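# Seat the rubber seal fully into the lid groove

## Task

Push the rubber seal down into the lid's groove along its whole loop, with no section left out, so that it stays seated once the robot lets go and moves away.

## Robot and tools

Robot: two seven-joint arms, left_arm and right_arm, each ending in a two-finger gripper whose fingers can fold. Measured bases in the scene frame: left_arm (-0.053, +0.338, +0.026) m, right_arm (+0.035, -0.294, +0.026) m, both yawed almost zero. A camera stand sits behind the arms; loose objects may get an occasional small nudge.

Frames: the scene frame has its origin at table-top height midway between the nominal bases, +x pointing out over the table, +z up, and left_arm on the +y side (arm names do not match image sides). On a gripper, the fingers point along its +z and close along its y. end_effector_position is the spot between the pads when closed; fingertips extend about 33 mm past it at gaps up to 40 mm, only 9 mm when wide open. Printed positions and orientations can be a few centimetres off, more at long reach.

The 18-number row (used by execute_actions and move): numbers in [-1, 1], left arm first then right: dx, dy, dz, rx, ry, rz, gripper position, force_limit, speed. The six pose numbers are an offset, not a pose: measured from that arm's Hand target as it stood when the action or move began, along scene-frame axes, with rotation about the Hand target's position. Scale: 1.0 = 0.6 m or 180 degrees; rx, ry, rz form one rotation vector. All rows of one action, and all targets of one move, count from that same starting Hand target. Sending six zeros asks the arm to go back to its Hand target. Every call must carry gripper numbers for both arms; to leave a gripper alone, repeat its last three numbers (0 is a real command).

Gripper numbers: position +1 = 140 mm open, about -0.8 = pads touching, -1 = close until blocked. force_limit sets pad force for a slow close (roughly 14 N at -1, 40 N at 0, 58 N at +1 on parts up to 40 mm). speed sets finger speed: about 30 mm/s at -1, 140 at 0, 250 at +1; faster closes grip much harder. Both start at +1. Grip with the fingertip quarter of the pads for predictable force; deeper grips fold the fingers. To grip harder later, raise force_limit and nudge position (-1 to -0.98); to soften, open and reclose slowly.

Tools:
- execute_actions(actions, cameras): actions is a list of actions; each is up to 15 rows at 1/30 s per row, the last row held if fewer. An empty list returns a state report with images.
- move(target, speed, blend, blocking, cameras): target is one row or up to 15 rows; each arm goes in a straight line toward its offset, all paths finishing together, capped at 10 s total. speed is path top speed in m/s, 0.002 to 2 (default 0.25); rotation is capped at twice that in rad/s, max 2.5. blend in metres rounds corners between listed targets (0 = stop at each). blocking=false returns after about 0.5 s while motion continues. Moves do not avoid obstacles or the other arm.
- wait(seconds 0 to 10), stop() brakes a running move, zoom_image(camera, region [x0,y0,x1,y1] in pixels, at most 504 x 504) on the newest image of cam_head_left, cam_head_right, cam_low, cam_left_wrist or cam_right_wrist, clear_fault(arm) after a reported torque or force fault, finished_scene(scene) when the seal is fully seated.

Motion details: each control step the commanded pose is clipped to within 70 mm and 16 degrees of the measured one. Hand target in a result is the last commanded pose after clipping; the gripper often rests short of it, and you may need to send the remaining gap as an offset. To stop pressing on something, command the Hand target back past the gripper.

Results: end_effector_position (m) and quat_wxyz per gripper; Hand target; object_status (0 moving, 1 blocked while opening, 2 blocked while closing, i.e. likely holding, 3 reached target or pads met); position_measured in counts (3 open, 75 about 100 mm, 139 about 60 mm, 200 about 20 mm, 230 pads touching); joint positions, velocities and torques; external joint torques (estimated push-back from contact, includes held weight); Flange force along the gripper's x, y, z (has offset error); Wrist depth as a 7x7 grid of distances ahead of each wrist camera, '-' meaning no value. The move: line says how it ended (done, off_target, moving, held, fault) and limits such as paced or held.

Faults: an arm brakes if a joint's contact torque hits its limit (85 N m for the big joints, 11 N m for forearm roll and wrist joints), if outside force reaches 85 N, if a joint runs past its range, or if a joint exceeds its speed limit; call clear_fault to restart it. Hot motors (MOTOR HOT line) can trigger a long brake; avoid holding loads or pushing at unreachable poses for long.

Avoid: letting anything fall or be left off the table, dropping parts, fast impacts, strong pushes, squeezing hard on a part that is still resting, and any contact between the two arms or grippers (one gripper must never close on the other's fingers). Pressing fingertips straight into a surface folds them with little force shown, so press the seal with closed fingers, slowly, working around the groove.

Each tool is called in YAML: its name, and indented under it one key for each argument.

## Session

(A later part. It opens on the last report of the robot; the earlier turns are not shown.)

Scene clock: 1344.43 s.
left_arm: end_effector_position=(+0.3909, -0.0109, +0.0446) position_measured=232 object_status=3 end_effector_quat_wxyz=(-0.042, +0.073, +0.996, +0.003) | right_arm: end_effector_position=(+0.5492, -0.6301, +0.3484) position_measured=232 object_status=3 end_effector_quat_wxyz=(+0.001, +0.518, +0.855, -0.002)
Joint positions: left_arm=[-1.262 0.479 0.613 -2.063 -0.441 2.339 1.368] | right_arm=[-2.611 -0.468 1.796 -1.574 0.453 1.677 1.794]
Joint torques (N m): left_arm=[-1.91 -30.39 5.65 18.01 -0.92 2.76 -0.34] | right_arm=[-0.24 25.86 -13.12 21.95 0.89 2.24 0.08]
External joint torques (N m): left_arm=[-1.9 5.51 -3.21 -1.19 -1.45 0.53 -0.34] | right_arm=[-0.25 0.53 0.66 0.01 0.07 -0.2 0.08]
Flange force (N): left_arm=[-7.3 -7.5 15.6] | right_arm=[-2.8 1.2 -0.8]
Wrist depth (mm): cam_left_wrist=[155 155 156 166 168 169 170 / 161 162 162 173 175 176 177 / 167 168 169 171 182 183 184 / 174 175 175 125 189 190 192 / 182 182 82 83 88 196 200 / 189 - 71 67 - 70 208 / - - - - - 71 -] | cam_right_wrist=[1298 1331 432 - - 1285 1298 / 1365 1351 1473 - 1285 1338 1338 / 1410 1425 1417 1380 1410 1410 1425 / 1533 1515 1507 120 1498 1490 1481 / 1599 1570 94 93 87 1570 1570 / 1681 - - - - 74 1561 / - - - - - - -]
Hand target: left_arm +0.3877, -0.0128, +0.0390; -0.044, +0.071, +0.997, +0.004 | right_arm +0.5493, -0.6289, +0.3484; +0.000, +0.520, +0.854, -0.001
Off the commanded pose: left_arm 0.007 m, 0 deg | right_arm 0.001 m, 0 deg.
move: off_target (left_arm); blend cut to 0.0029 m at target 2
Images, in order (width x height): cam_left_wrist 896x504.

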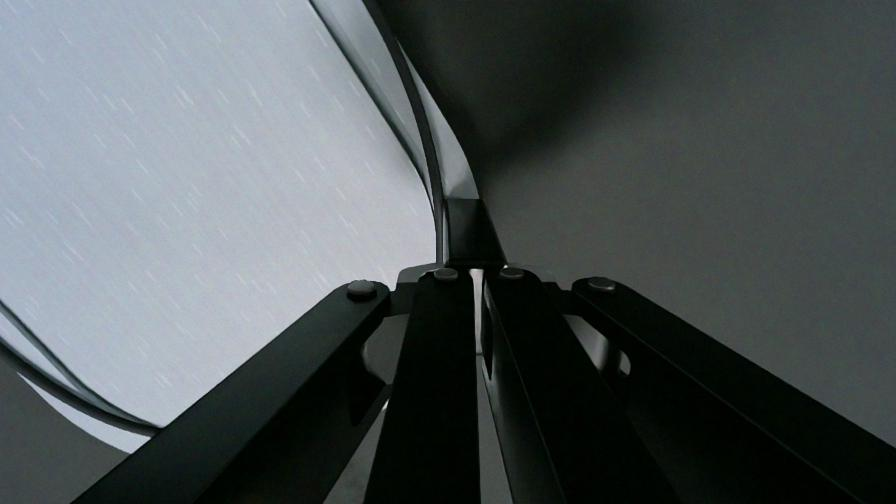

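move:
  target:
    - [0,0,0.06,0,0,0,-1,-1,-0.5,0,0,0,0,0,0,-1,-1,-0.5]
    - [-0.0,0.15,0.12,0,0,0,-1,-1,-0.5,0,0,0,0,0,0,-1,-1,-0.5]
  speed: [0.1,0.15]
  blend: [0.01,0]
  cameras: ["cam_head_left","cam_head_right","cam_left_wrist"]

zoom_image:
  camera: "cam_head_right"
  region: [420, 320, 580, 480]

zoom_image:
  camera: "cam_left_wrist"
  region: [0, 0, 420, 260]

Scene clock: 1360.00 s.
left_arm: end_effector_position=(+0.3893, +0.0767, +0.1113) position_measured=232 object_status=3 end_effector_quat_wxyz=(-0.042, +0.067, +0.997, +0.002) | right_arm: end_effector_position=(+0.5492, -0.6301, +0.3484) position_measured=232 object_status=3 end_effector_quat_wxyz=(+0.001, +0.518, +0.855, -0.002)
Joint positions: left_arm=[-1.3 0.206 0.774 -2.237 -0.235 2.292 1.354] | right_arm=[-2.611 -0.468 1.796 -1.574 0.453 1.677 1.794]
Joint torques (N m): left_arm=[-0.96 -25.79 4.64 20.36 0.97 2.21 0.06] | right_arm=[-0.22 25.93 -13.12 21.97 0.89 2.25 0.13]
External joint torques (N m): left_arm=[-0.93 0.14 0.14 -0.61 0.42 -0.03 0.06] | right_arm=[-0.11 0.49 0.78 0.05 0.07 -0.2 0.13]
Flange force (N): left_arm=[4.3 0.7 -0.9] | right_arm=[-2.6 1.4 -0.8]
Wrist depth (mm): cam_left_wrist=[216 222 228 228 228 230 230 / 223 225 235 237 237 239 241 / 232 230 243 245 248 248 250 / 242 244 247 125 256 259 260 / 252 252 83 83 88 266 272 / 263 - 71 67 - 70 281 / - - - - - 71 -] | cam_right_wrist=[1298 1267 461 - - 1279 1279 / 1365 1373 1533 - 1344 1338 1344 / 1433 1433 1425 1490 1473 1410 1417 / 1515 1507 1524 120 1490 1481 1498 / 1589 1599 94 93 87 1561 1551 / 1670 - - - - 74 1589 / - - - - - - -]
Hand target: left_arm +0.3877, +0.0772, +0.1110; -0.044, +0.071, +0.997, +0.004 | right_arm +0.5493, -0.6289, +0.3484; +0.000, +0.520, +0.854, -0.001
Off the commanded pose: left_arm 0.002 m, 1 deg | right_arm 0.001 m, 0 deg.
move: done
Images, in order (width x height): cam_head_left 896x504, cam_head_right 896x504, cam_left_wrist 896x504.

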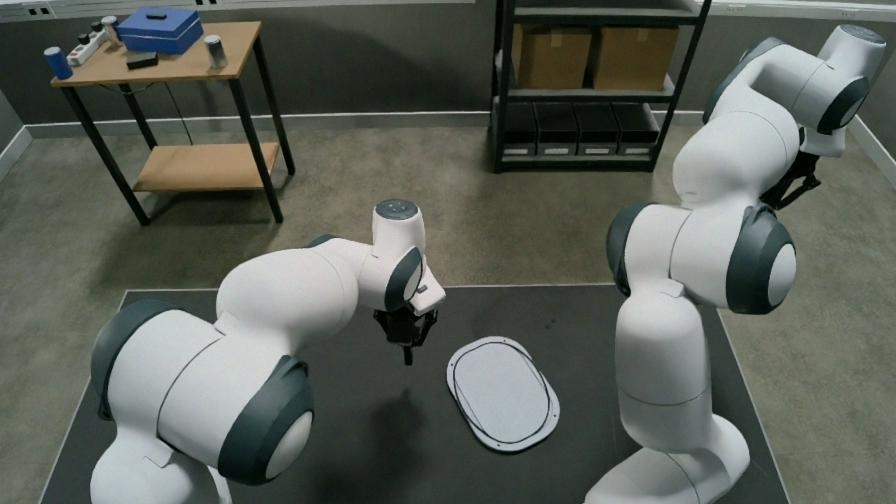

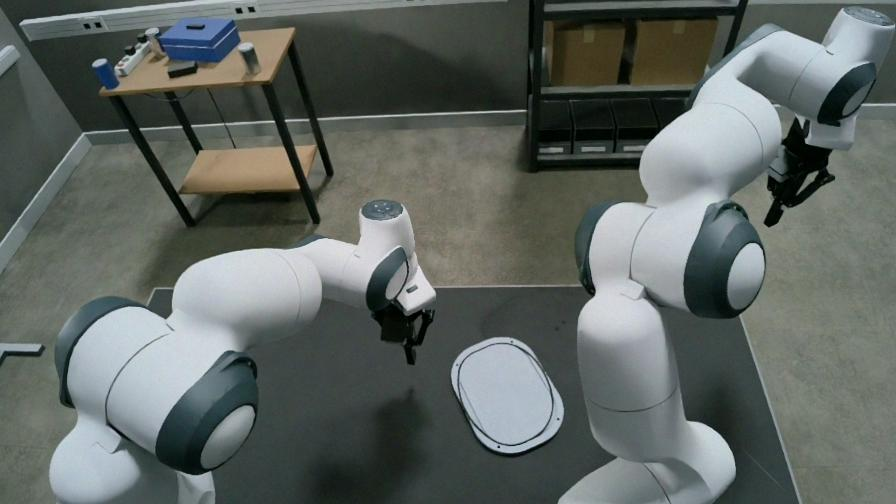

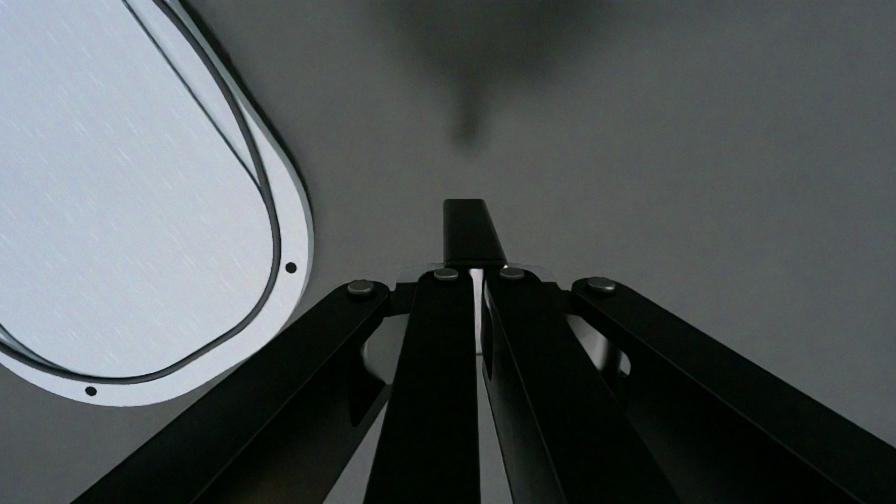

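Scaled by 3.150 from the camera's 896x504 image, which has a finer 1280x720 frame.

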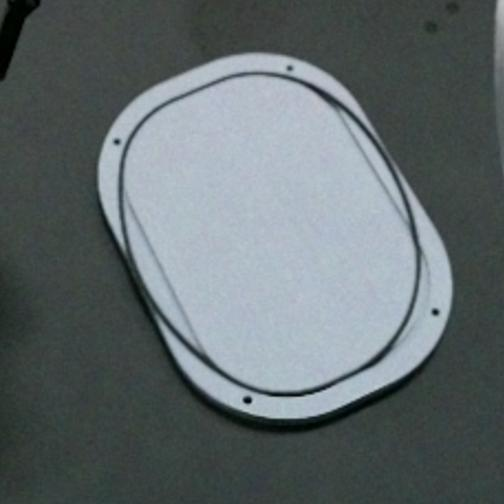

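Scaled by 1.200 from the camera's 896x504 image, which has a finer 1280x720 frame.

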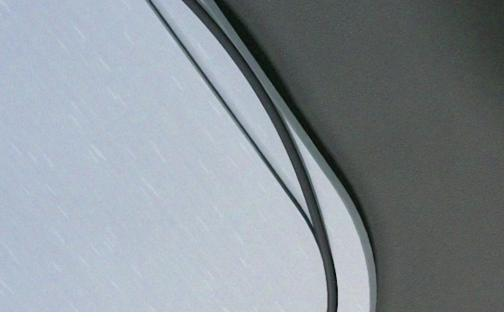

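move:
  target:
    - [0.0182,-0.1437,-0.085,0,0,-0.0344,-1,-1,-0.5,0,0,0,0,0,0,-1,-1,-0.5]
    - [0.0182,-0.1437,-0.1075,0,0,-0.0344,-1,-1,-0.5,0,0,0,0,0,0,-1,-1,-0.5]
    - [0.0128,-0.1647,-0.1075,0,0,-0.0344,-1,-1,-0.5,0,0,0,0,0,0,-1,-1,-0.5]
  speed: [0.15,0.05,0.03]
  blend: [0.004,0,0]
  cameras: ["cam_left_wrist"]

zoom_image:
  camera: "cam_left_wrist"
  region: [340, 0, 600, 210]

Scene clock: 1407.87 s.
left_arm: end_effector_position=(+0.3969, -0.0199, +0.0471) position_measured=232 object_status=3 end_effector_quat_wxyz=(-0.042, +0.127, +0.991, +0.007) | right_arm: end_effector_position=(+0.5492, -0.6301, +0.3484) position_measured=232 object_status=3 end_effector_quat_wxyz=(+0.001, +0.518, +0.855, -0.002)
Joint positions: left_arm=[-1.231 0.494 0.577 -2.017 -0.407 2.318 1.441] | right_arm=[-2.611 -0.468 1.796 -1.574 0.453 1.677 1.794]
Joint velocities: left_arm=[0.001 -0.002 0.001 0 0 0.001 -0.005] | right_arm=[within noise]
Joint torques (N m): left_arm=[-0.69 -36.09 8.65 20.2 0.04 2.27 -0.34] | right_arm=[-0.17 25.9 -13.12 21.95 0.9 2.24 0.11]
External joint torques (N m): left_arm=[-0.69 1.5 -0.15 0.55 -0.5 0.03 -0.34] | right_arm=[-0.17 0.57 0.65 0.04 0.08 -0.2 0.11]
Flange force (N): left_arm=[-4.7 -3.4 2.6] | right_arm=[-2.3 1.0 -0.8]
Wrist depth (mm): cam_left_wrist=[157 157 158 168 171 172 172 / 162 163 164 169 177 178 179 / 170 170 171 172 185 186 187 / 176 177 178 125 191 193 194 / 184 184 82 83 88 199 203 / 191 68 71 67 - 70 212 / - - - - - 71 -] | cam_right_wrist=[1298 1291 - - - 1273 1285 / 1358 1373 1395 469 1324 1351 1365 / 1448 1448 1440 1542 1440 1402 1395 / 1542 1507 1507 120 1481 1490 1465 / 1589 1579 94 93 87 1570 1561 / 1714 - - - - 74 1599 / - - - - - - -]
Hand target: left_arm +0.3954, -0.0216, +0.0465; -0.043, +0.124, +0.991, +0.006 | right_arm +0.5493, -0.6289, +0.3484; +0.000, +0.520, +0.854, -0.001
Off the commanded pose: left_arm 0.002 m, 0 deg | right_arm 0.001 m, 0 deg.
move: done
Images, in order (width x height): cam_left_wrist 896x504.

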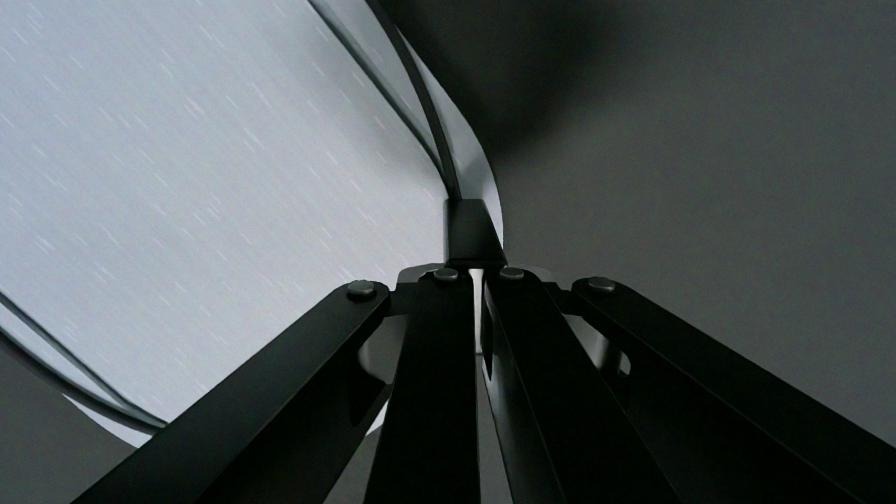

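Scaled by 1.938 from the camera's 896x504 image, which has a finer 1280x720 frame.

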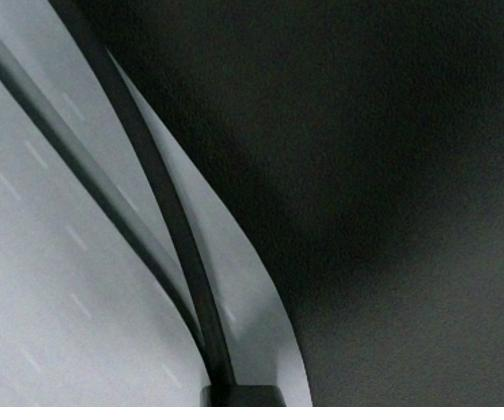

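move:
  target:
    - [-0.0006,-0.0025,0,0,0,0,-1,-1,-0.5,0,0,0,0,0,0,-1,-1,-0.5]
    - [-0.0006,-0.0025,-0.0108,0,0,0,-1,-1,-0.5,0,0,0,0,0,0,-1,-1,-0.5]
  speed: [0.03,0.03]
  cameras: ["cam_left_wrist"]

zoom_image:
  camera: "cam_left_wrist"
  region: [340, 0, 600, 210]

Scene clock: 1415.73 s.
left_arm: end_effector_position=(+0.3963, -0.0224, +0.0451) position_measured=232 object_status=3 end_effector_quat_wxyz=(-0.043, +0.124, +0.991, +0.005) | right_arm: end_effector_position=(+0.5492, -0.6301, +0.3484) position_measured=232 object_status=3 end_effector_quat_wxyz=(+0.001, +0.518, +0.855, -0.002)
Joint positions: left_arm=[-1.228 0.501 0.572 -2.013 -0.414 2.318 1.437] | right_arm=[-2.611 -0.468 1.796 -1.574 0.453 1.677 1.794]
Joint torques (N m): left_arm=[-0.83 -32.21 6.76 18.8 -0.43 3.19 -0.04] | right_arm=[-0.19 25.9 -13.11 21.96 0.88 2.24 0.11]
External joint torques (N m): left_arm=[-0.84 5.66 -2.1 -0.84 -0.97 0.95 -0.04] | right_arm=[-0.06 0.39 0.83 0.01 0.07 -0.21 0.11]
Flange force (N): left_arm=[-9.9 -5.3 14.7] | right_arm=[-2.6 1.5 -0.7]
Wrist depth (mm): cam_left_wrist=[155 156 157 167 168 170 170 / 162 162 163 166 176 176 177 / 168 168 169 170 183 183 184 / 175 176 176 124 189 191 192 / 182 182 82 83 88 196 200 / 189 - 71 67 - 70 208 / - - - - - 71 -] | cam_right_wrist=[1304 1273 - - 444 1285 1279 / 1380 1351 1465 468 1311 1358 1338 / 1448 1433 1410 1395 1395 1417 1395 / 1515 1515 1515 120 1473 1498 1498 / 1608 1561 94 93 87 1533 1589 / 1681 - - - - 74 1589 / - - - - - - -]
Hand target: left_arm +0.3950, -0.0231, +0.0400; -0.043, +0.124, +0.991, +0.006 | right_arm +0.5493, -0.6289, +0.3484; +0.000, +0.520, +0.854, -0.001
Off the commanded pose: left_arm 0.005 m, 0 deg | right_arm 0.001 m, 0 deg.
move: off_target (left_arm)
Images, in order (width x height): cam_left_wrist 896x504.

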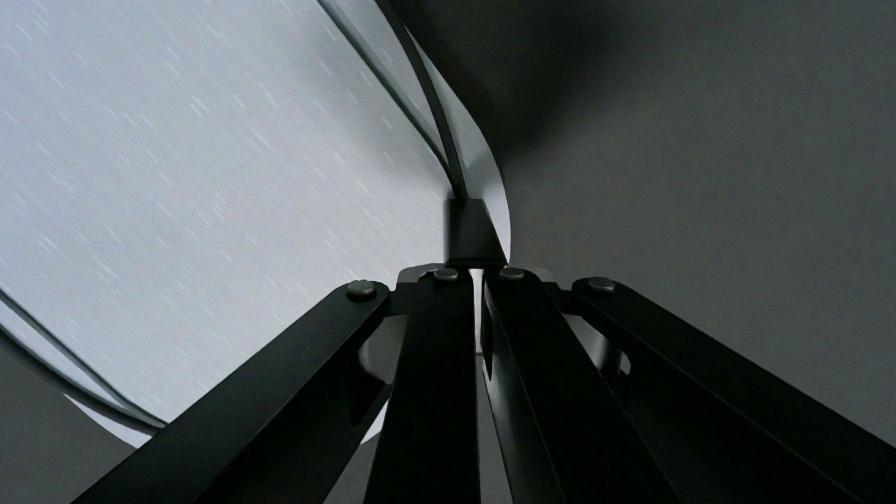

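Scaled by 1.938 from the camera's 896x504 image, which has a finer 1280x720 frame.

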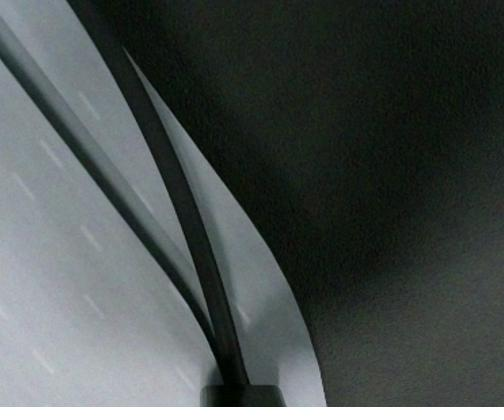

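move:
  target:
    - [0,0,0.02,0,0,0,-1,-1,-0.5,0,0,0,0,0,0,-1,-1,-0.5]
    - [-0.0208,0.0257,0.02,0,0,0.0667,-1,-1,-0.5,0,0,0,0,0,0,-1,-1,-0.5]
    - [-0.0208,0.0257,0.0108,0,0,0.0667,-1,-1,-0.5,0,0,0,0,0,0,-1,-1,-0.5]
    - [-0.0218,0.0023,0.0108,0,0,0.0667,-1,-1,-0.5,0,0,0,0,0,0,-1,-1,-0.5]
    - [-0.0218,0.0023,0,0,0,0.0667,-1,-1,-0.5,0,0,0,0,0,0,-1,-1,-0.5]
  speed: [0.06,0.08,0.05,0.03,0.03]
  blend: [0.003,0.003,0.001,0.001,0]
  cameras: ["cam_left_wrist"]

zoom_image:
  camera: "cam_left_wrist"
  region: [340, 0, 600, 210]

Scene clock: 1428.03 s.
left_arm: end_effector_position=(+0.3852, -0.0246, +0.0477) position_measured=232 object_status=3 end_effector_quat_wxyz=(-0.041, +0.023, +0.999, -0.004) | right_arm: end_effector_position=(+0.5492, -0.6301, +0.3484) position_measured=232 object_status=3 end_effector_quat_wxyz=(+0.001, +0.518, +0.855, -0.002)
Joint positions: left_arm=[-1.303 0.482 0.636 -2.06 -0.475 2.338 1.272] | right_arm=[-2.611 -0.468 1.796 -1.574 0.453 1.677 1.794]
Joint torques (N m): left_arm=[-0.32 -28.41 7.6 16.3 0.05 2.51 -0.31] | right_arm=[-0.21 25.94 -13.1 22 0.9 2.26 0.07]
External joint torques (N m): left_arm=[-0.33 7.31 -1.62 -2.94 -0.47 0.26 -0.31] | right_arm=[-0.25 0.62 0.66 0.05 0.07 -0.19 0.07]
Flange force (N): left_arm=[-6.9 -4.8 16.6] | right_arm=[-2.7 1.1 -0.9]
Wrist depth (mm): cam_left_wrist=[159 159 159 168 171 171 172 / 165 165 165 168 178 178 178 / 172 172 172 172 185 186 186 / 179 179 179 125 191 193 193 / 186 187 82 83 88 198 202 / 208 67 71 67 - 70 209 / - - - - - 71 -] | cam_right_wrist=[1291 1387 - - - 1285 1279 / 1387 1365 1331 - 1433 1351 1351 / 1465 1433 1417 1417 1410 1410 1417 / 1507 1498 1515 120 1507 1465 1481 / 1579 1561 94 93 87 1533 1579 / 1670 - - - - 74 1618 / - - - - - - -]
Hand target: left_arm +0.3819, -0.0218, +0.0400; -0.044, +0.020, +0.999, +0.001 | right_arm +0.5493, -0.6289, +0.3484; +0.000, +0.520, +0.854, -0.001
Off the commanded pose: left_arm 0.009 m, 1 deg | right_arm 0.001 m, 0 deg.
move: off_target (left_arm); blend cut to 0.0028 m at target 2
Images, in order (width x height): cam_left_wrist 896x504.

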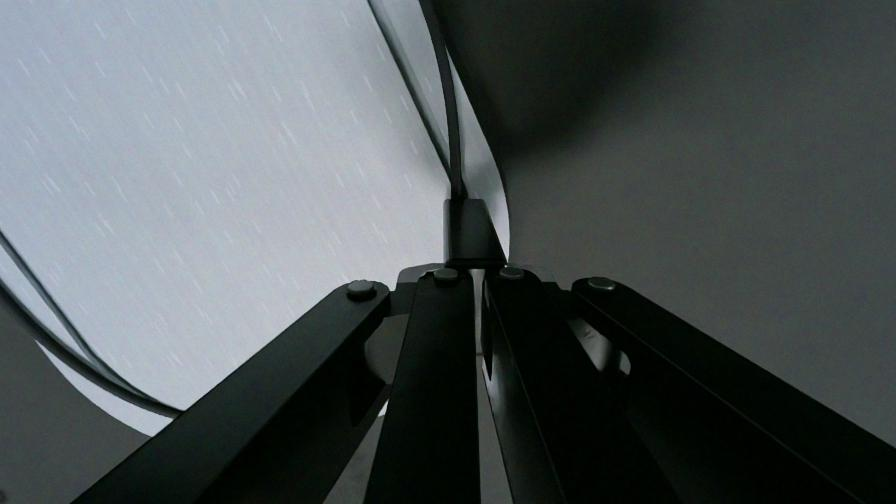

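Scaled by 1.938 from the camera's 896x504 image, which has a finer 1280x720 frame.

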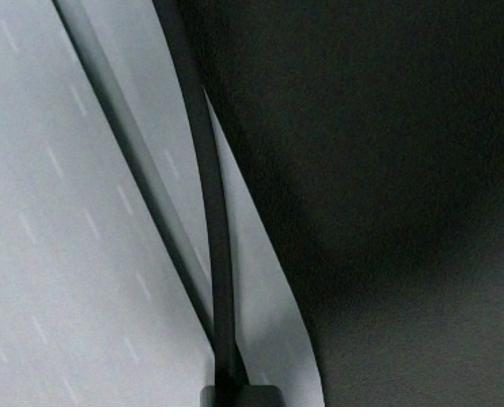

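move:
  target:
    - [0,0,0.0058,0,0,0,-1,-1,-0.5,0,0,0,0,0,0,-1,-1,-0.5]
    - [-0.003,0.0083,0.0042,0,0,0,-1,-1,-0.5,0,0,0,0,0,0,-1,-1,-0.5]
    - [-0.003,0.0083,-0.001,0,0,0,-1,-1,-0.5,0,0,0,0,0,0,-1,-1,-0.5]
  speed: [0.03,0.02,0.02]
  cameras: ["cam_left_wrist"]

zoom_image:
  camera: "cam_left_wrist"
  region: [340, 0, 600, 210]

Scene clock: 1437.80 s.
left_arm: end_effector_position=(+0.3851, -0.0206, +0.0477) position_measured=232 object_status=3 end_effector_quat_wxyz=(-0.039, +0.018, +0.999, -0.005) | right_arm: end_effector_position=(+0.5492, -0.6301, +0.3484) position_measured=232 object_status=3 end_effector_quat_wxyz=(+0.001, +0.518, +0.855, -0.002)
Joint positions: left_arm=[-1.305 0.474 0.64 -2.075 -0.476 2.348 1.269] | right_arm=[-2.611 -0.468 1.796 -1.574 0.453 1.677 1.794]
Joint torques (N m): left_arm=[-0.62 -28.61 6.71 15.45 0.44 2.15 0.04] | right_arm=[-0.2 25.87 -13.13 21.93 0.89 2.23 0.11]
External joint torques (N m): left_arm=[-0.46 6.62 -2.25 -3.72 -0.08 -0.1 0.04] | right_arm=[-0.17 0.52 0.66 0.03 0.06 -0.21 0.11]
Flange force (N): left_arm=[-3.5 -2.4 15.5] | right_arm=[-2.4 1.1 -0.8]
Wrist depth (mm): cam_left_wrist=[159 159 159 168 170 171 171 / 165 165 165 168 177 177 178 / 171 172 172 172 185 185 185 / 179 179 179 125 191 193 194 / 187 187 82 83 88 198 202 / 198 67 71 67 - 70 210 / - - - - - 71 -] | cam_right_wrist=[1298 1351 - 447 - 1273 1273 / 1380 1351 1267 - 1351 1338 1338 / 1425 1417 1417 1402 1433 1387 1425 / 1490 1533 1524 120 1498 1490 1490 / 1589 1589 94 93 87 1533 1589 / 1659 - - - - 74 1599 / - - - - - - -]
Hand target: left_arm +0.3801, -0.0168, +0.0394; -0.044, +0.020, +0.999, +0.001 | right_arm +0.5493, -0.6289, +0.3484; +0.000, +0.520, +0.854, -0.001
Off the commanded pose: left_arm 0.010 m, 1 deg | right_arm 0.001 m, 0 deg.
move: off_target (left_arm)
Images, in order (width x height): cam_left_wrist 896x504.

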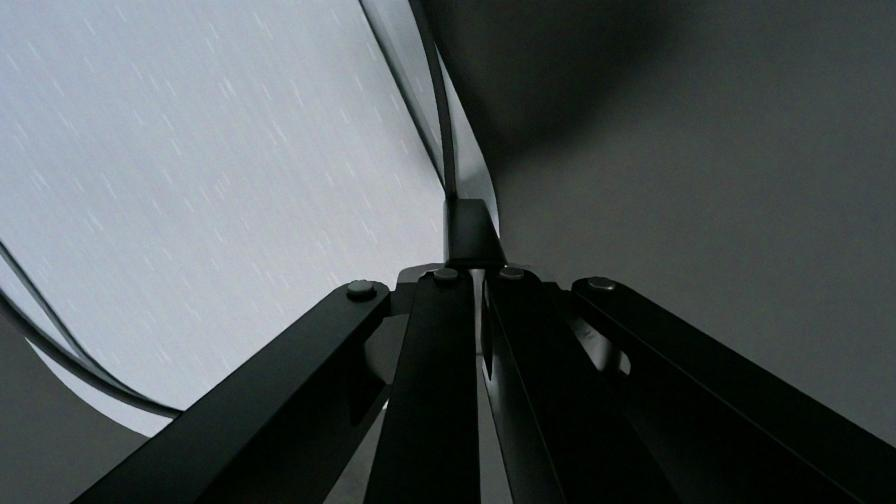

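Scaled by 1.938 from the camera's 896x504 image, which has a finer 1280x720 frame.

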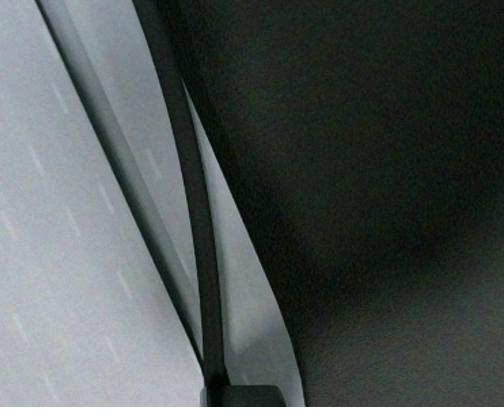

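move:
  target:
    - [0,0,0.018,0,0,0,-1,-1,-0.5,0,0,0,0,0,0,-1,-1,-0.5]
    - [0.001,-0.0045,0.018,0,0,0,-1,-1,-0.5,0,0,0,0,0,0,-1,-1,-0.5]
  speed: [0.04,0.03]
  cameras: ["cam_left_wrist"]

zoom_image:
  camera: "cam_left_wrist"
  region: [340, 0, 600, 210]

Scene clock: 1447.67 s.
left_arm: end_effector_position=(+0.3819, -0.0195, +0.0507) position_measured=232 object_status=3 end_effector_quat_wxyz=(-0.042, +0.021, +0.999, -0.001) | right_arm: end_effector_position=(+0.5492, -0.6301, +0.3484) position_measured=232 object_status=3 end_effector_quat_wxyz=(+0.001, +0.518, +0.855, -0.002)
Joint positions: left_arm=[-1.315 0.468 0.648 -2.075 -0.464 2.334 1.263] | right_arm=[-2.611 -0.468 1.796 -1.574 0.453 1.677 1.794]
Joint velocities: left_arm=[0 0.002 0 0.001 0.001 -0.004 -0.005] | right_arm=[within noise]
Joint torques (N m): left_arm=[-1.03 -33.45 9.24 19.32 0.56 2.07 -0.37] | right_arm=[-0.23 25.91 -13.12 21.94 0.89 2.24 0.13]
External joint torques (N m): left_arm=[-1.07 1.67 0.13 0.01 0.04 -0.18 -0.37] | right_arm=[-0.24 0.48 0.7 -0.06 0.07 -0.21 0.13]
Flange force (N): left_arm=[-1.4 -3.2 1.3] | right_arm=[-2.7 1.2 -0.6]
Wrist depth (mm): cam_left_wrist=[161 161 162 171 174 174 175 / 167 167 168 177 181 181 182 / 174 174 175 177 188 189 190 / 181 182 182 125 195 197 198 / 188 189 82 83 88 202 207 / 196 68 71 67 - 70 214 / - - - - - 71 -] | cam_right_wrist=[1311 1395 450 449 436 1279 1279 / 1358 1358 1425 - 1490 1351 1331 / 1440 1417 1440 1433 1417 1417 1402 / 1498 1498 1498 120 1473 1473 1456 / 1608 1570 94 93 87 1542 1570 / 1681 - - - - 74 1639 / - - - - - - -]
Hand target: left_arm +0.3807, -0.0195, +0.0502; -0.044, +0.020, +0.999, +0.001 | right_arm +0.5493, -0.6289, +0.3484; +0.000, +0.520, +0.854, -0.001
Off the commanded pose: left_arm 0.001 m, 0 deg | right_arm 0.001 m, 0 deg.
move: done
Images, in order (width x height): cam_left_wrist 896x504.

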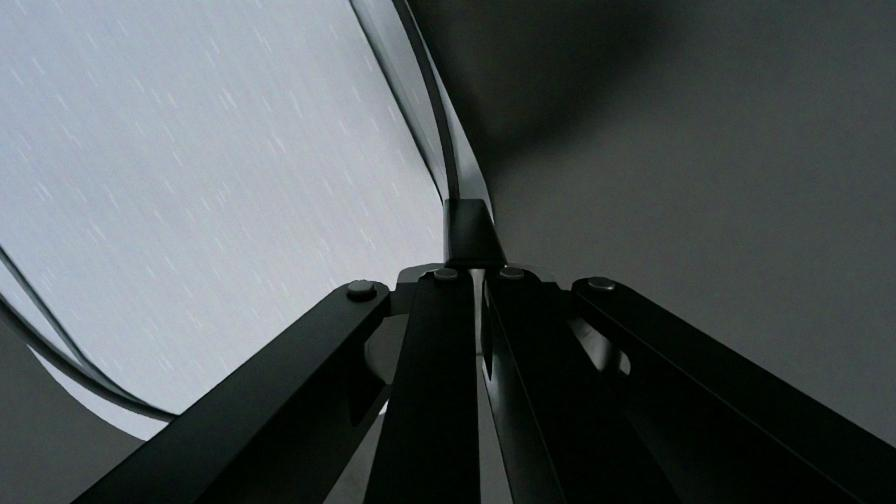

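Scaled by 1.938 from the camera's 896x504 image, which has a finer 1280x720 frame.

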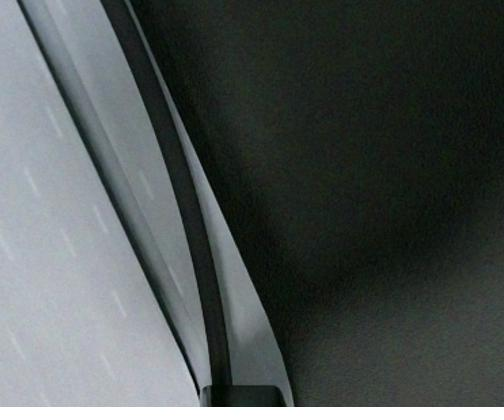

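move:
  target:
    - [0,0.016,0.001,0,0,0,-1,-1,-0.5,0,0,0,0,0,0,-1,-1,-0.5]
    - [0,0.016,-0.0062,0,0,0,-1,-1,-0.5,0,0,0,0,0,0,-1,-1,-0.5]
    - [0,0.0035,-0.0062,0,0,0,-1,-1,-0.5,0,0,0,0,0,0,-1,-1,-0.5]
    - [0,0.0035,0.0013,0,0,0,-1,-1,-0.5,0,0,0,0,0,0,-1,-1,-0.5]
    - [0,-0.0073,0.0013,0,0,0,-1,-1,-0.5,0,0,0,0,0,0,-1,-1,-0.5]
  speed: [0.06,0.05,0.03,0.04,0.05]
  blend: [0.002,0.001,0.001,0.002,0]
  cameras: ["cam_left_wrist"]

zoom_image:
  camera: "cam_left_wrist"
  region: [340, 0, 600, 210]

Scene clock: 1468.93 s.
left_arm: end_effector_position=(+0.3826, -0.0230, +0.0516) position_measured=232 object_status=3 end_effector_quat_wxyz=(-0.042, +0.022, +0.999, +0.000) | right_arm: end_effector_position=(+0.5492, -0.6301, +0.3484) position_measured=232 object_status=3 end_effector_quat_wxyz=(+0.001, +0.518, +0.855, -0.002)
Joint positions: left_arm=[-1.317 0.473 0.648 -2.064 -0.462 2.328 1.258] | right_arm=[-2.611 -0.468 1.796 -1.574 0.453 1.677 1.794]
Joint velocities: left_arm=[-0.001 0.001 0 0 -0.001 -0.004 -0.008] | right_arm=[within noise]
Joint torques (N m): left_arm=[-1.07 -33.94 9.37 19.87 0.52 2.02 -0.33] | right_arm=[-0.19 25.91 -13.14 21.96 0.89 2.24 0.09]
External joint torques (N m): left_arm=[-1.2 1.51 0.03 0.45 -0.01 -0.24 -0.34] | right_arm=[-0.09 0.48 0.72 0.07 0.07 -0.2 0.09]
Flange force (N): left_arm=[-2.3 -4.1 0.9] | right_arm=[-2.4 1.3 -0.8]
Wrist depth (mm): cam_left_wrist=[161 162 163 172 174 176 176 / 168 168 169 172 181 183 184 / 174 175 176 178 189 190 191 / 181 183 183 125 195 198 199 / 190 191 82 83 88 203 208 / 210 68 71 67 - 70 215 / - - - - - 71 -] | cam_right_wrist=[1298 1170 - - 446 1273 1291 / 1373 1331 1324 - 1311 1358 1365 / 1448 1440 1425 1448 1395 1417 1410 / 1507 1507 1490 120 1473 1498 1481 / 1579 1599 94 93 87 1542 1551 / 1670 - - - - 74 1618 / - - - - - - -]
Hand target: left_arm +0.3807, -0.0239, +0.0510; -0.044, +0.020, +0.999, +0.001 | right_arm +0.5493, -0.6289, +0.3484; +0.000, +0.520, +0.854, -0.001
Off the commanded pose: left_arm 0.002 m, 0 deg | right_arm 0.001 m, 0 deg.
move: done
Images, in order (width x height): cam_left_wrist 896x504.

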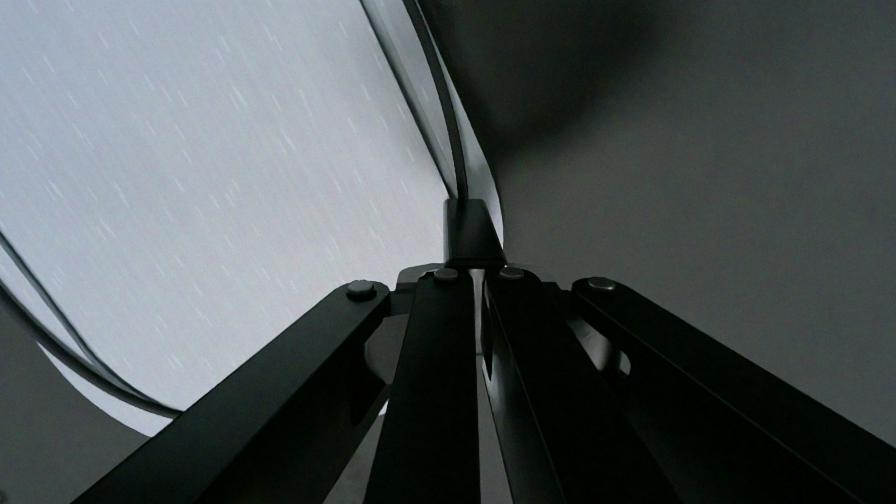

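Scaled by 1.938 from the camera's 896x504 image, which has a finer 1280x720 frame.

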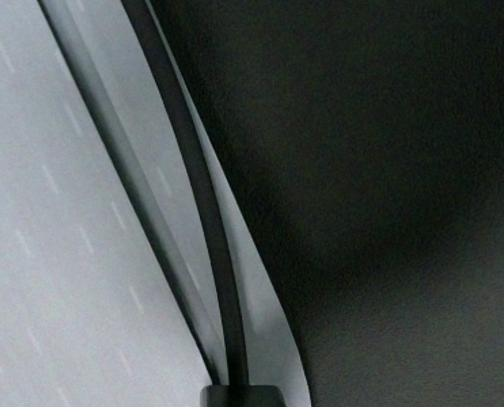

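move:
  target:
    - [0,0.025,0.0033,-0.0012,-0.0278,0,-1,-1,-0.5,0,0,0,0,0,0,-1,-1,-0.5]
    - [0,0.025,-0.0097,-0.0012,-0.0278,0,-1,-1,-0.5,0,0,0,0,0,0,-1,-1,-0.5]
    - [0,0.01,-0.0097,-0.0012,-0.0278,0,-1,-1,-0.5,0,0,0,0,0,0,-1,-1,-0.5]
    - [0,0.01,0.0,-0.0012,-0.0278,0,-1,-1,-0.5,0,0,0,0,0,0,-1,-1,-0.5]
    - [0,0,0.0,-0.0012,-0.0278,0,-1,-1,-0.5,0,0,0,0,0,0,-1,-1,-0.5]
  speed: [0.06,0.05,0.03,0.04,0.05]
  blend: [0,0.001,0,0.002,0]
  cameras: ["cam_left_wrist"]

zoom_image:
  camera: "cam_left_wrist"
  region: [340, 0, 600, 210]

Scene clock: 1485.50 s.
left_arm: end_effector_position=(+0.3814, -0.0241, +0.0513) position_measured=232 object_status=3 end_effector_quat_wxyz=(+0.001, +0.022, +1.000, -0.001) | right_arm: end_effector_position=(+0.5492, -0.6301, +0.3484) position_measured=232 object_status=3 end_effector_quat_wxyz=(+0.001, +0.518, +0.855, -0.002)
Joint positions: left_arm=[-1.41 0.441 0.699 -2.152 -0.448 2.452 1.226] | right_arm=[-2.611 -0.468 1.796 -1.574 0.453 1.677 1.794]
Joint velocities: left_arm=[0 0.001 -0.001 0 0.001 -0.003 -0.007] | right_arm=[within noise]
Joint torques (N m): left_arm=[-1.09 -31.27 9.53 19.47 0.49 2.27 -0.36] | right_arm=[-0.2 25.93 -13.14 21.97 0.89 2.24 0.11]
External joint torques (N m): left_arm=[-1.1 1.42 0.44 0.54 -0.01 -0.2 -0.36] | right_arm=[-0.22 0.49 0.69 -0.05 0.06 -0.21 0.11]
Flange force (N): left_arm=[-1.6 -3.9 0.1] | right_arm=[-2.5 1.1 -0.7]
Wrist depth (mm): cam_left_wrist=[156 156 157 165 169 169 170 / 164 164 165 169 177 178 179 / 172 173 173 174 187 188 189 / 183 183 183 124 196 198 200 / 194 192 82 83 88 206 212 / 217 67 71 67 - 70 223 / - - - - - 71 -] | cam_right_wrist=[1304 1260 - - 435 1291 1291 / 1344 1358 1456 - 1365 1338 1331 / 1448 1425 1417 1533 1402 1402 1410 / 1542 1515 1507 120 1490 1473 1507 / 1561 1561 93 93 87 1533 1579 / 1628 - - - - 74 1579 / - - - - - - -]
Hand target: left_arm +0.3807, -0.0239, +0.0510; +0.000, +0.020, +1.000, +0.000 | right_arm +0.5493, -0.6289, +0.3484; +0.000, +0.520, +0.854, -0.001
Off the commanded pose: left_arm 0.001 m, 0 deg | right_arm 0.001 m, 0 deg.
move: done
Images, in order (width x height): cam_left_wrist 896x504.

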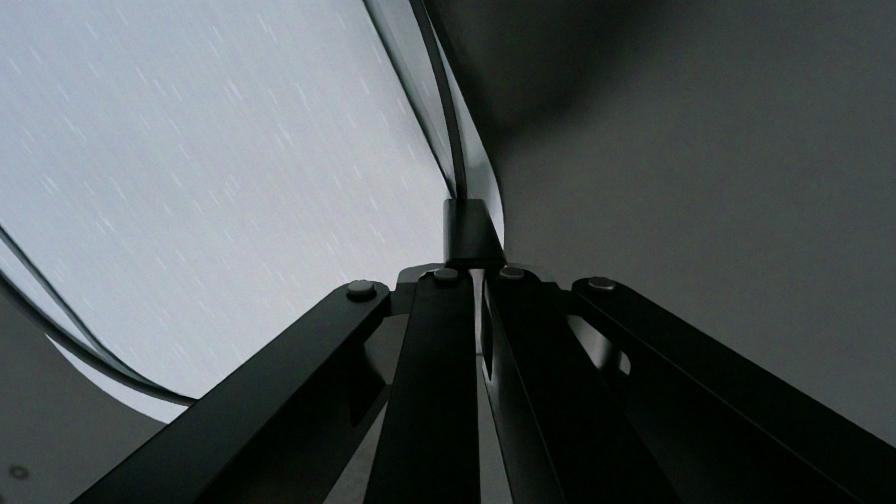

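Scaled by 1.938 from the camera's 896x504 image, which has a finer 1280x720 frame.

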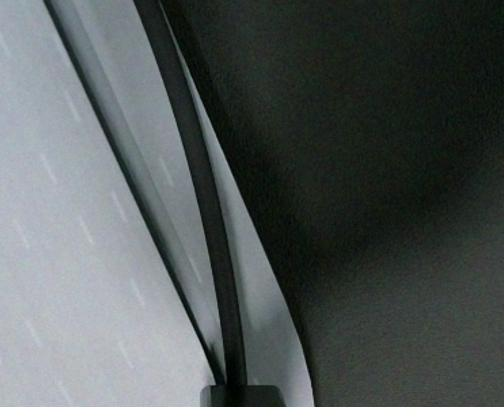

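move:
  target:
    - [0,0,-0.0117,0,0,0,-1,-1,-0.5,0,0,0,0,0,0,-1,-1,-0.5]
    - [0,-0.0067,-0.0142,0,0,0,-1,-1,-0.5,0,0,0,0,0,0,-1,-1,-0.5]
    - [0,-0.0067,-0.0192,0,0,0,-1,-1,-0.5,0,0,0,0,0,0,-1,-1,-0.5]
  speed: [0.04,0.02,0.02]
  cameras: ["cam_left_wrist"]

zoom_image:
  camera: "cam_left_wrist"
  region: [340, 0, 600, 210]

Scene clock: 1495.70 s.
left_arm: end_effector_position=(+0.3828, -0.0277, +0.0446) position_measured=232 object_status=3 end_effector_quat_wxyz=(+0.001, +0.018, +1.000, -0.002) | right_arm: end_effector_position=(+0.5492, -0.6301, +0.3484) position_measured=232 object_status=3 end_effector_quat_wxyz=(+0.001, +0.518, +0.855, -0.002)
Joint positions: left_arm=[-1.394 0.462 0.68 -2.139 -0.462 2.458 1.224] | right_arm=[-2.611 -0.468 1.796 -1.574 0.453 1.677 1.794]
Joint velocities: left_arm=[0.004 0 -0.003 0.001 -0.002 0 0] | right_arm=[within noise]
Joint torques (N m): left_arm=[-0.5 -27.86 6.71 17.78 -0.46 3.16 0.09] | right_arm=[-0.21 25.92 -13.11 21.97 0.9 2.25 0.11]
External joint torques (N m): left_arm=[-0.57 5.73 -2.67 -1 -0.96 0.68 0.09] | right_arm=[-0.32 0.62 0.59 0.02 0.06 -0.19 0.11]
Flange force (N): left_arm=[-8.5 -7.5 18.9] | right_arm=[-2.7 1.0 -0.9]
Wrist depth (mm): cam_left_wrist=[151 151 151 159 163 163 164 / 158 158 159 161 171 172 172 / 166 166 167 168 180 181 182 / 176 176 177 124 189 191 192 / 184 187 82 83 88 198 204 / 209 67 71 67 - 70 215 / - - - - - 70 -] | cam_right_wrist=[1311 1225 - - - 1291 1279 / 1365 1351 1231 - 1358 1324 1344 / 1433 1410 1440 1365 1395 1417 1410 / 1498 1465 1507 120 1473 1498 1490 / 1659 1561 94 93 87 1542 1561 / 1659 - - - - 74 1608 / - - - - - - -]
Hand target: left_arm +0.3807, -0.0279, +0.0395; +0.000, +0.020, +1.000, +0.000 | right_arm +0.5493, -0.6289, +0.3484; +0.000, +0.520, +0.854, -0.001
Off the commanded pose: left_arm 0.006 m, 0 deg | right_arm 0.001 m, 0 deg.
move: off_target (left_arm)
Images, in order (width x height): cam_left_wrist 896x504.

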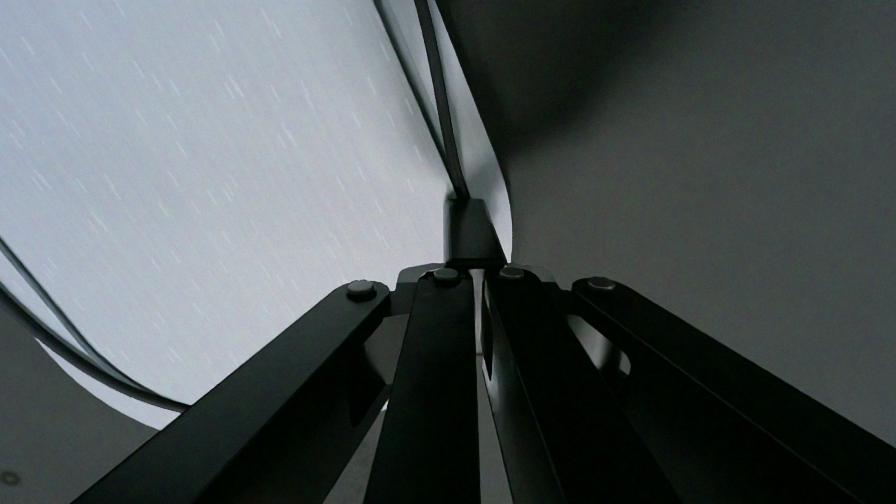

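Scaled by 1.938 from the camera's 896x504 image, which has a finer 1280x720 frame.

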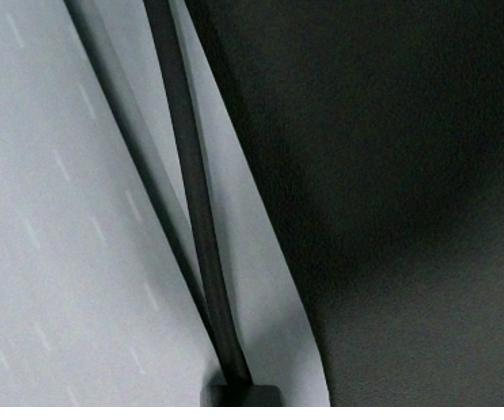

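move:
  target:
    - [0,0,0.0208,0,0,0,-1,-1,-0.5,0,0,0,0,0,0,-1,-1,-0.5]
    - [-0.0275,0.0018,0.0208,0,0,0.0644,-1,-1,-0.5,0,0,0,0,0,0,-1,-1,-0.5]
    - [-0.0275,0.0018,0.005,0,0,0.0644,-1,-1,-0.5,0,0,0,0,0,0,-1,-1,-0.5]
    - [-0.0265,-0.004,0.003,0,0,0.0644,-1,-1,-0.5,0,0,0,0,0,0,-1,-1,-0.5]
    - [-0.0268,-0.0023,-0.001,0,0,0.0644,-1,-1,-0.5,0,0,0,0,0,0,-1,-1,-0.5]
  speed: [0.06,0.08,0.04,0.02,0.02]
  blend: [0.003,0.002,0.001,0.001,0]
  cameras: ["cam_left_wrist"]

zoom_image:
  camera: "cam_left_wrist"
  region: [340, 0, 600, 210]

Scene clock: 1523.97 s.
left_arm: end_effector_position=(+0.3660, -0.0324, +0.0463) position_measured=232 object_status=3 end_effector_quat_wxyz=(+0.000, -0.078, +0.997, -0.005) | right_arm: end_effector_position=(+0.5492, -0.6301, +0.3484) position_measured=232 object_status=3 end_effector_quat_wxyz=(+0.001, +0.518, +0.855, -0.002)
Joint positions: left_arm=[-1.503 0.459 0.76 -2.175 -0.516 2.459 1.047] | right_arm=[-2.611 -0.468 1.796 -1.574 0.453 1.677 1.794]
Joint torques (N m): left_arm=[0.09 -22.81 7.23 16.08 -0.56 3.82 -0.25] | right_arm=[-0.25 25.9 -13.15 21.93 0.9 2.25 0.09]
External joint torques (N m): left_arm=[0.22 8.78 -2.71 -2.54 -1.05 1.31 -0.25] | right_arm=[-0.4 0.65 0.49 0.03 0.07 -0.18 0.09]
Flange force (N): left_arm=[-9.1 -10.4 28.3] | right_arm=[-2.8 0.9 -1.0]
Wrist depth (mm): cam_left_wrist=[153 153 154 155 165 164 165 / 161 161 161 163 173 173 174 / 169 169 169 170 182 182 182 / 178 179 179 125 190 193 193 / 188 189 82 83 88 200 205 / 215 67 71 67 - 70 215 / - - - - - 71 -] | cam_right_wrist=[1311 1243 438 435 - 1267 1248 / 1344 1344 1267 - 1219 1338 1351 / 1433 1410 1395 1448 1417 1417 1410 / 1507 1542 1507 120 1473 1507 1498 / 1589 1589 94 93 87 1542 1570 / 1649 - - - - 74 1608 / - - - - - - -]
Hand target: left_arm +0.3646, -0.0293, +0.0389; +0.000, -0.081, +0.997, +0.000 | right_arm +0.5493, -0.6289, +0.3484; +0.000, +0.520, +0.854, -0.001
Off the commanded pose: left_arm 0.008 m, 1 deg | right_arm 0.001 m, 0 deg.
move: off_target (left_arm)
Images, in order (width x height): cam_left_wrist 896x504.

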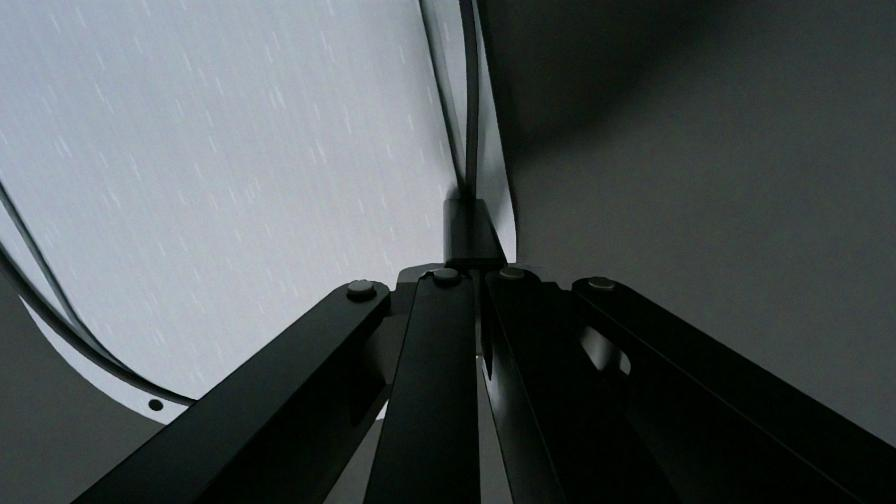

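Scaled by 1.938 from the camera's 896x504 image, which has a finer 1280x720 frame.

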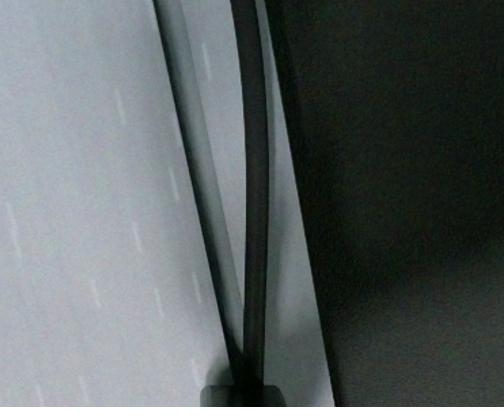

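move:
  target:
    - [0,0,0.02,0,0,0,-1,-1,-0.5,0,0,0,0,0,0,-1,-1,-0.5]
  speed: [0.05]
  cameras: ["cam_left_wrist"]

zoom_image:
  camera: "cam_left_wrist"
  region: [340, 0, 600, 210]

Scene clock: 1530.37 s.
left_arm: end_effector_position=(+0.3660, -0.0306, +0.0511) position_measured=232 object_status=3 end_effector_quat_wxyz=(+0.001, -0.079, +0.997, -0.002) | right_arm: end_effector_position=(+0.5492, -0.6301, +0.3484) position_measured=232 object_status=3 end_effector_quat_wxyz=(+0.001, +0.518, +0.855, -0.002)
Joint positions: left_arm=[-1.522 0.452 0.781 -2.177 -0.503 2.45 1.035] | right_arm=[-2.611 -0.468 1.796 -1.574 0.453 1.677 1.794]
Joint velocities: left_arm=[-0.001 0 0.002 0 -0.001 -0.004 -0.007] | right_arm=[within noise]
Joint torques (N m): left_arm=[-0.5 -30.17 10.9 18.16 0.96 2.31 -0.44] | right_arm=[-0.17 25.88 -13.17 21.95 0.89 2.25 0.08]
External joint torques (N m): left_arm=[-0.49 0.58 0.87 -0.42 0.46 -0.18 -0.44] | right_arm=[-0.13 0.5 0.65 0.04 0.07 -0.18 0.09]
Flange force (N): left_arm=[2.7 0.9 -3.4] | right_arm=[-2.2 1.1 -0.7]
Wrist depth (mm): cam_left_wrist=[157 157 157 159 169 170 170 / 164 165 165 167 178 178 179 / 173 174 174 175 187 188 188 / 183 184 184 137 196 199 199 / 194 192 82 83 88 206 211 / 220 67 71 67 - 70 223 / - - - - - 71 -] | cam_right_wrist=[1298 1192 - 436 435 1273 1273 / 1358 1358 1395 470 1465 1331 1344 / 1440 1417 1433 1410 1417 1410 1380 / 1507 1524 1498 120 1490 1473 1481 / 1570 1561 94 93 87 87 1570 / 1670 - - - - 74 1561 / - - - - - - -]
Hand target: left_arm +0.3646, -0.0293, +0.0509; +0.000, -0.081, +0.997, +0.000 | right_arm +0.5493, -0.6289, +0.3484; +0.000, +0.520, +0.854, -0.001
Off the commanded pose: left_arm 0.002 m, 0 deg | right_arm 0.001 m, 0 deg.
move: done
Images, in order (width x height): cam_left_wrist 896x504.

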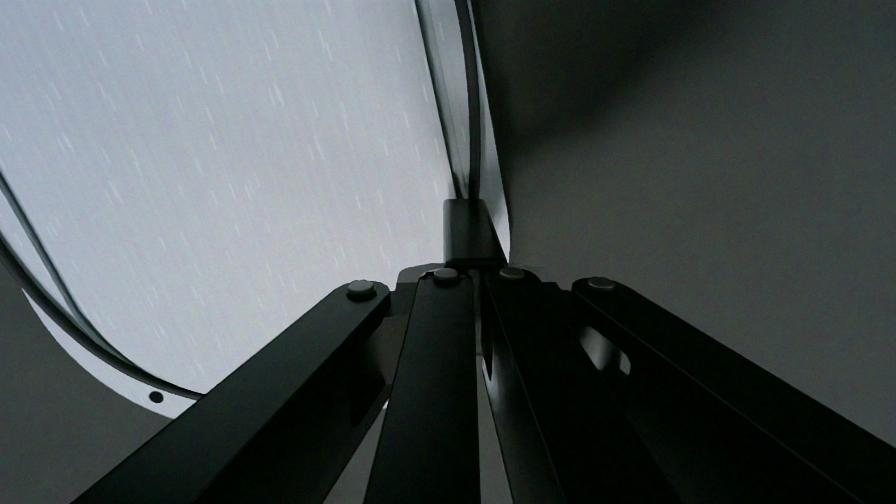

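Scaled by 1.938 from the camera's 896x504 image, which has a finer 1280x720 frame.

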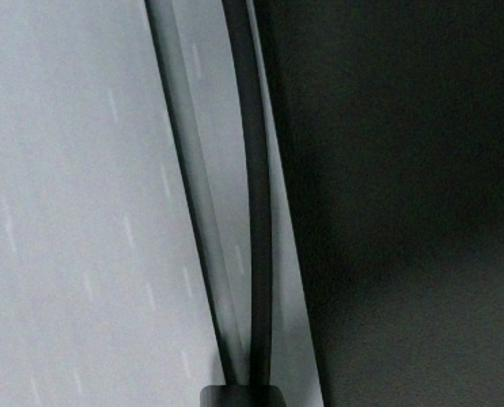

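move:
  target:
    - [-0.01,0.008,0.0152,0,0,0,-1,-1,-0.5,0,0,0,0,0,0,-1,-1,-0.5]
    - [-0.1417,-0.0028,0.0152,0,0,0.0628,-1,-1,-0.5,0,0,0,0,0,0,-1,-1,-0.5]
    - [-0.1417,-0.0028,-0.0095,0,0,0.0628,-1,-1,-0.5,0,0,0,0,0,0,-1,-1,-0.5]
    - [-0.1285,-0.0378,-0.0095,0,0,0.0628,-1,-1,-0.5,0,0,0,0,0,0,-1,-1,-0.5]
  speed: [0.06,0.1,0.06,0.03]
  blend: [0.003,0.003,0,0]
  cameras: ["cam_left_wrist"]

zoom_image:
  camera: "cam_left_wrist"
  region: [340, 0, 600, 210]

Scene clock: 1551.30 s.
left_arm: end_effector_position=(+0.2904, -0.0526, +0.0472) position_measured=232 object_status=3 end_effector_quat_wxyz=(+0.003, -0.176, +0.984, -0.002) | right_arm: end_effector_position=(+0.5492, -0.6301, +0.3484) position_measured=232 object_status=3 end_effector_quat_wxyz=(+0.001, +0.518, +0.855, -0.002)
Joint positions: left_arm=[-1.813 0.407 0.916 -2.313 -0.547 2.503 0.748] | right_arm=[-2.611 -0.468 1.796 -1.574 0.453 1.677 1.794]
Joint velocities: left_arm=[0.002 0.001 0.001 0 0 -0.003 0] | right_arm=[within noise]
Joint torques (N m): left_arm=[-0.65 -22.8 8.55 17.7 -0.16 2.06 -0.32] | right_arm=[-0.23 25.91 -13.13 21.97 0.9 2.24 0.12]
External joint torques (N m): left_arm=[-0.7 2.3 -1.25 0.07 -0.62 -0.47 -0.32] | right_arm=[-0.18 0.59 0.66 0.11 0.08 -0.19 0.12]
Flange force (N): left_arm=[-1.2 -8.2 8.1] | right_arm=[-2.6 1.2 -1.0]
Wrist depth (mm): cam_left_wrist=[153 154 154 157 165 165 166 / 161 161 162 162 174 174 175 / 170 170 170 171 183 184 184 / 179 180 180 125 192 195 195 / 191 191 82 83 88 201 207 / 200 68 71 67 - 70 218 / - - - - - 71 -] | cam_right_wrist=[1298 1260 - 458 468 1285 1291 / 1373 1338 1358 446 1285 1331 1338 / 1433 1425 1425 1433 1417 1425 1417 / 1524 1498 1490 120 1473 1448 1490 / 1599 1579 94 93 87 1551 1579 / 1639 - - - - 74 1599 / - - - - - - -]
Hand target: left_arm +0.2875, -0.0519, +0.0452; +0.000, -0.179, +0.984, +0.000 | right_arm +0.5493, -0.6289, +0.3484; +0.000, +0.520, +0.854, -0.001
Off the commanded pose: left_arm 0.004 m, 1 deg | right_arm 0.001 m, 0 deg.
move: off_target (left_arm)
Images, in order (width x height): cam_left_wrist 896x504.

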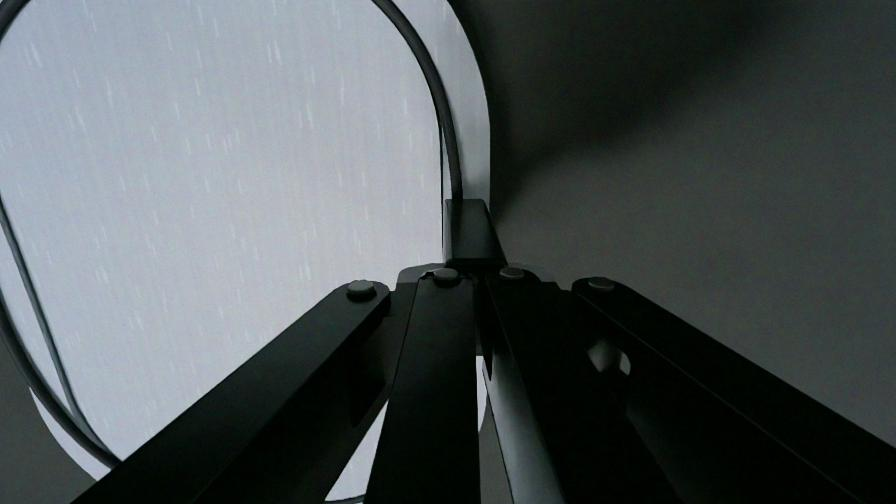

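Scaled by 1.938 from the camera's 896x504 image, which has a finer 1280x720 frame.

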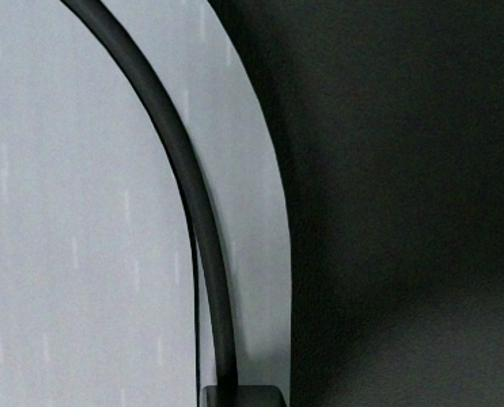

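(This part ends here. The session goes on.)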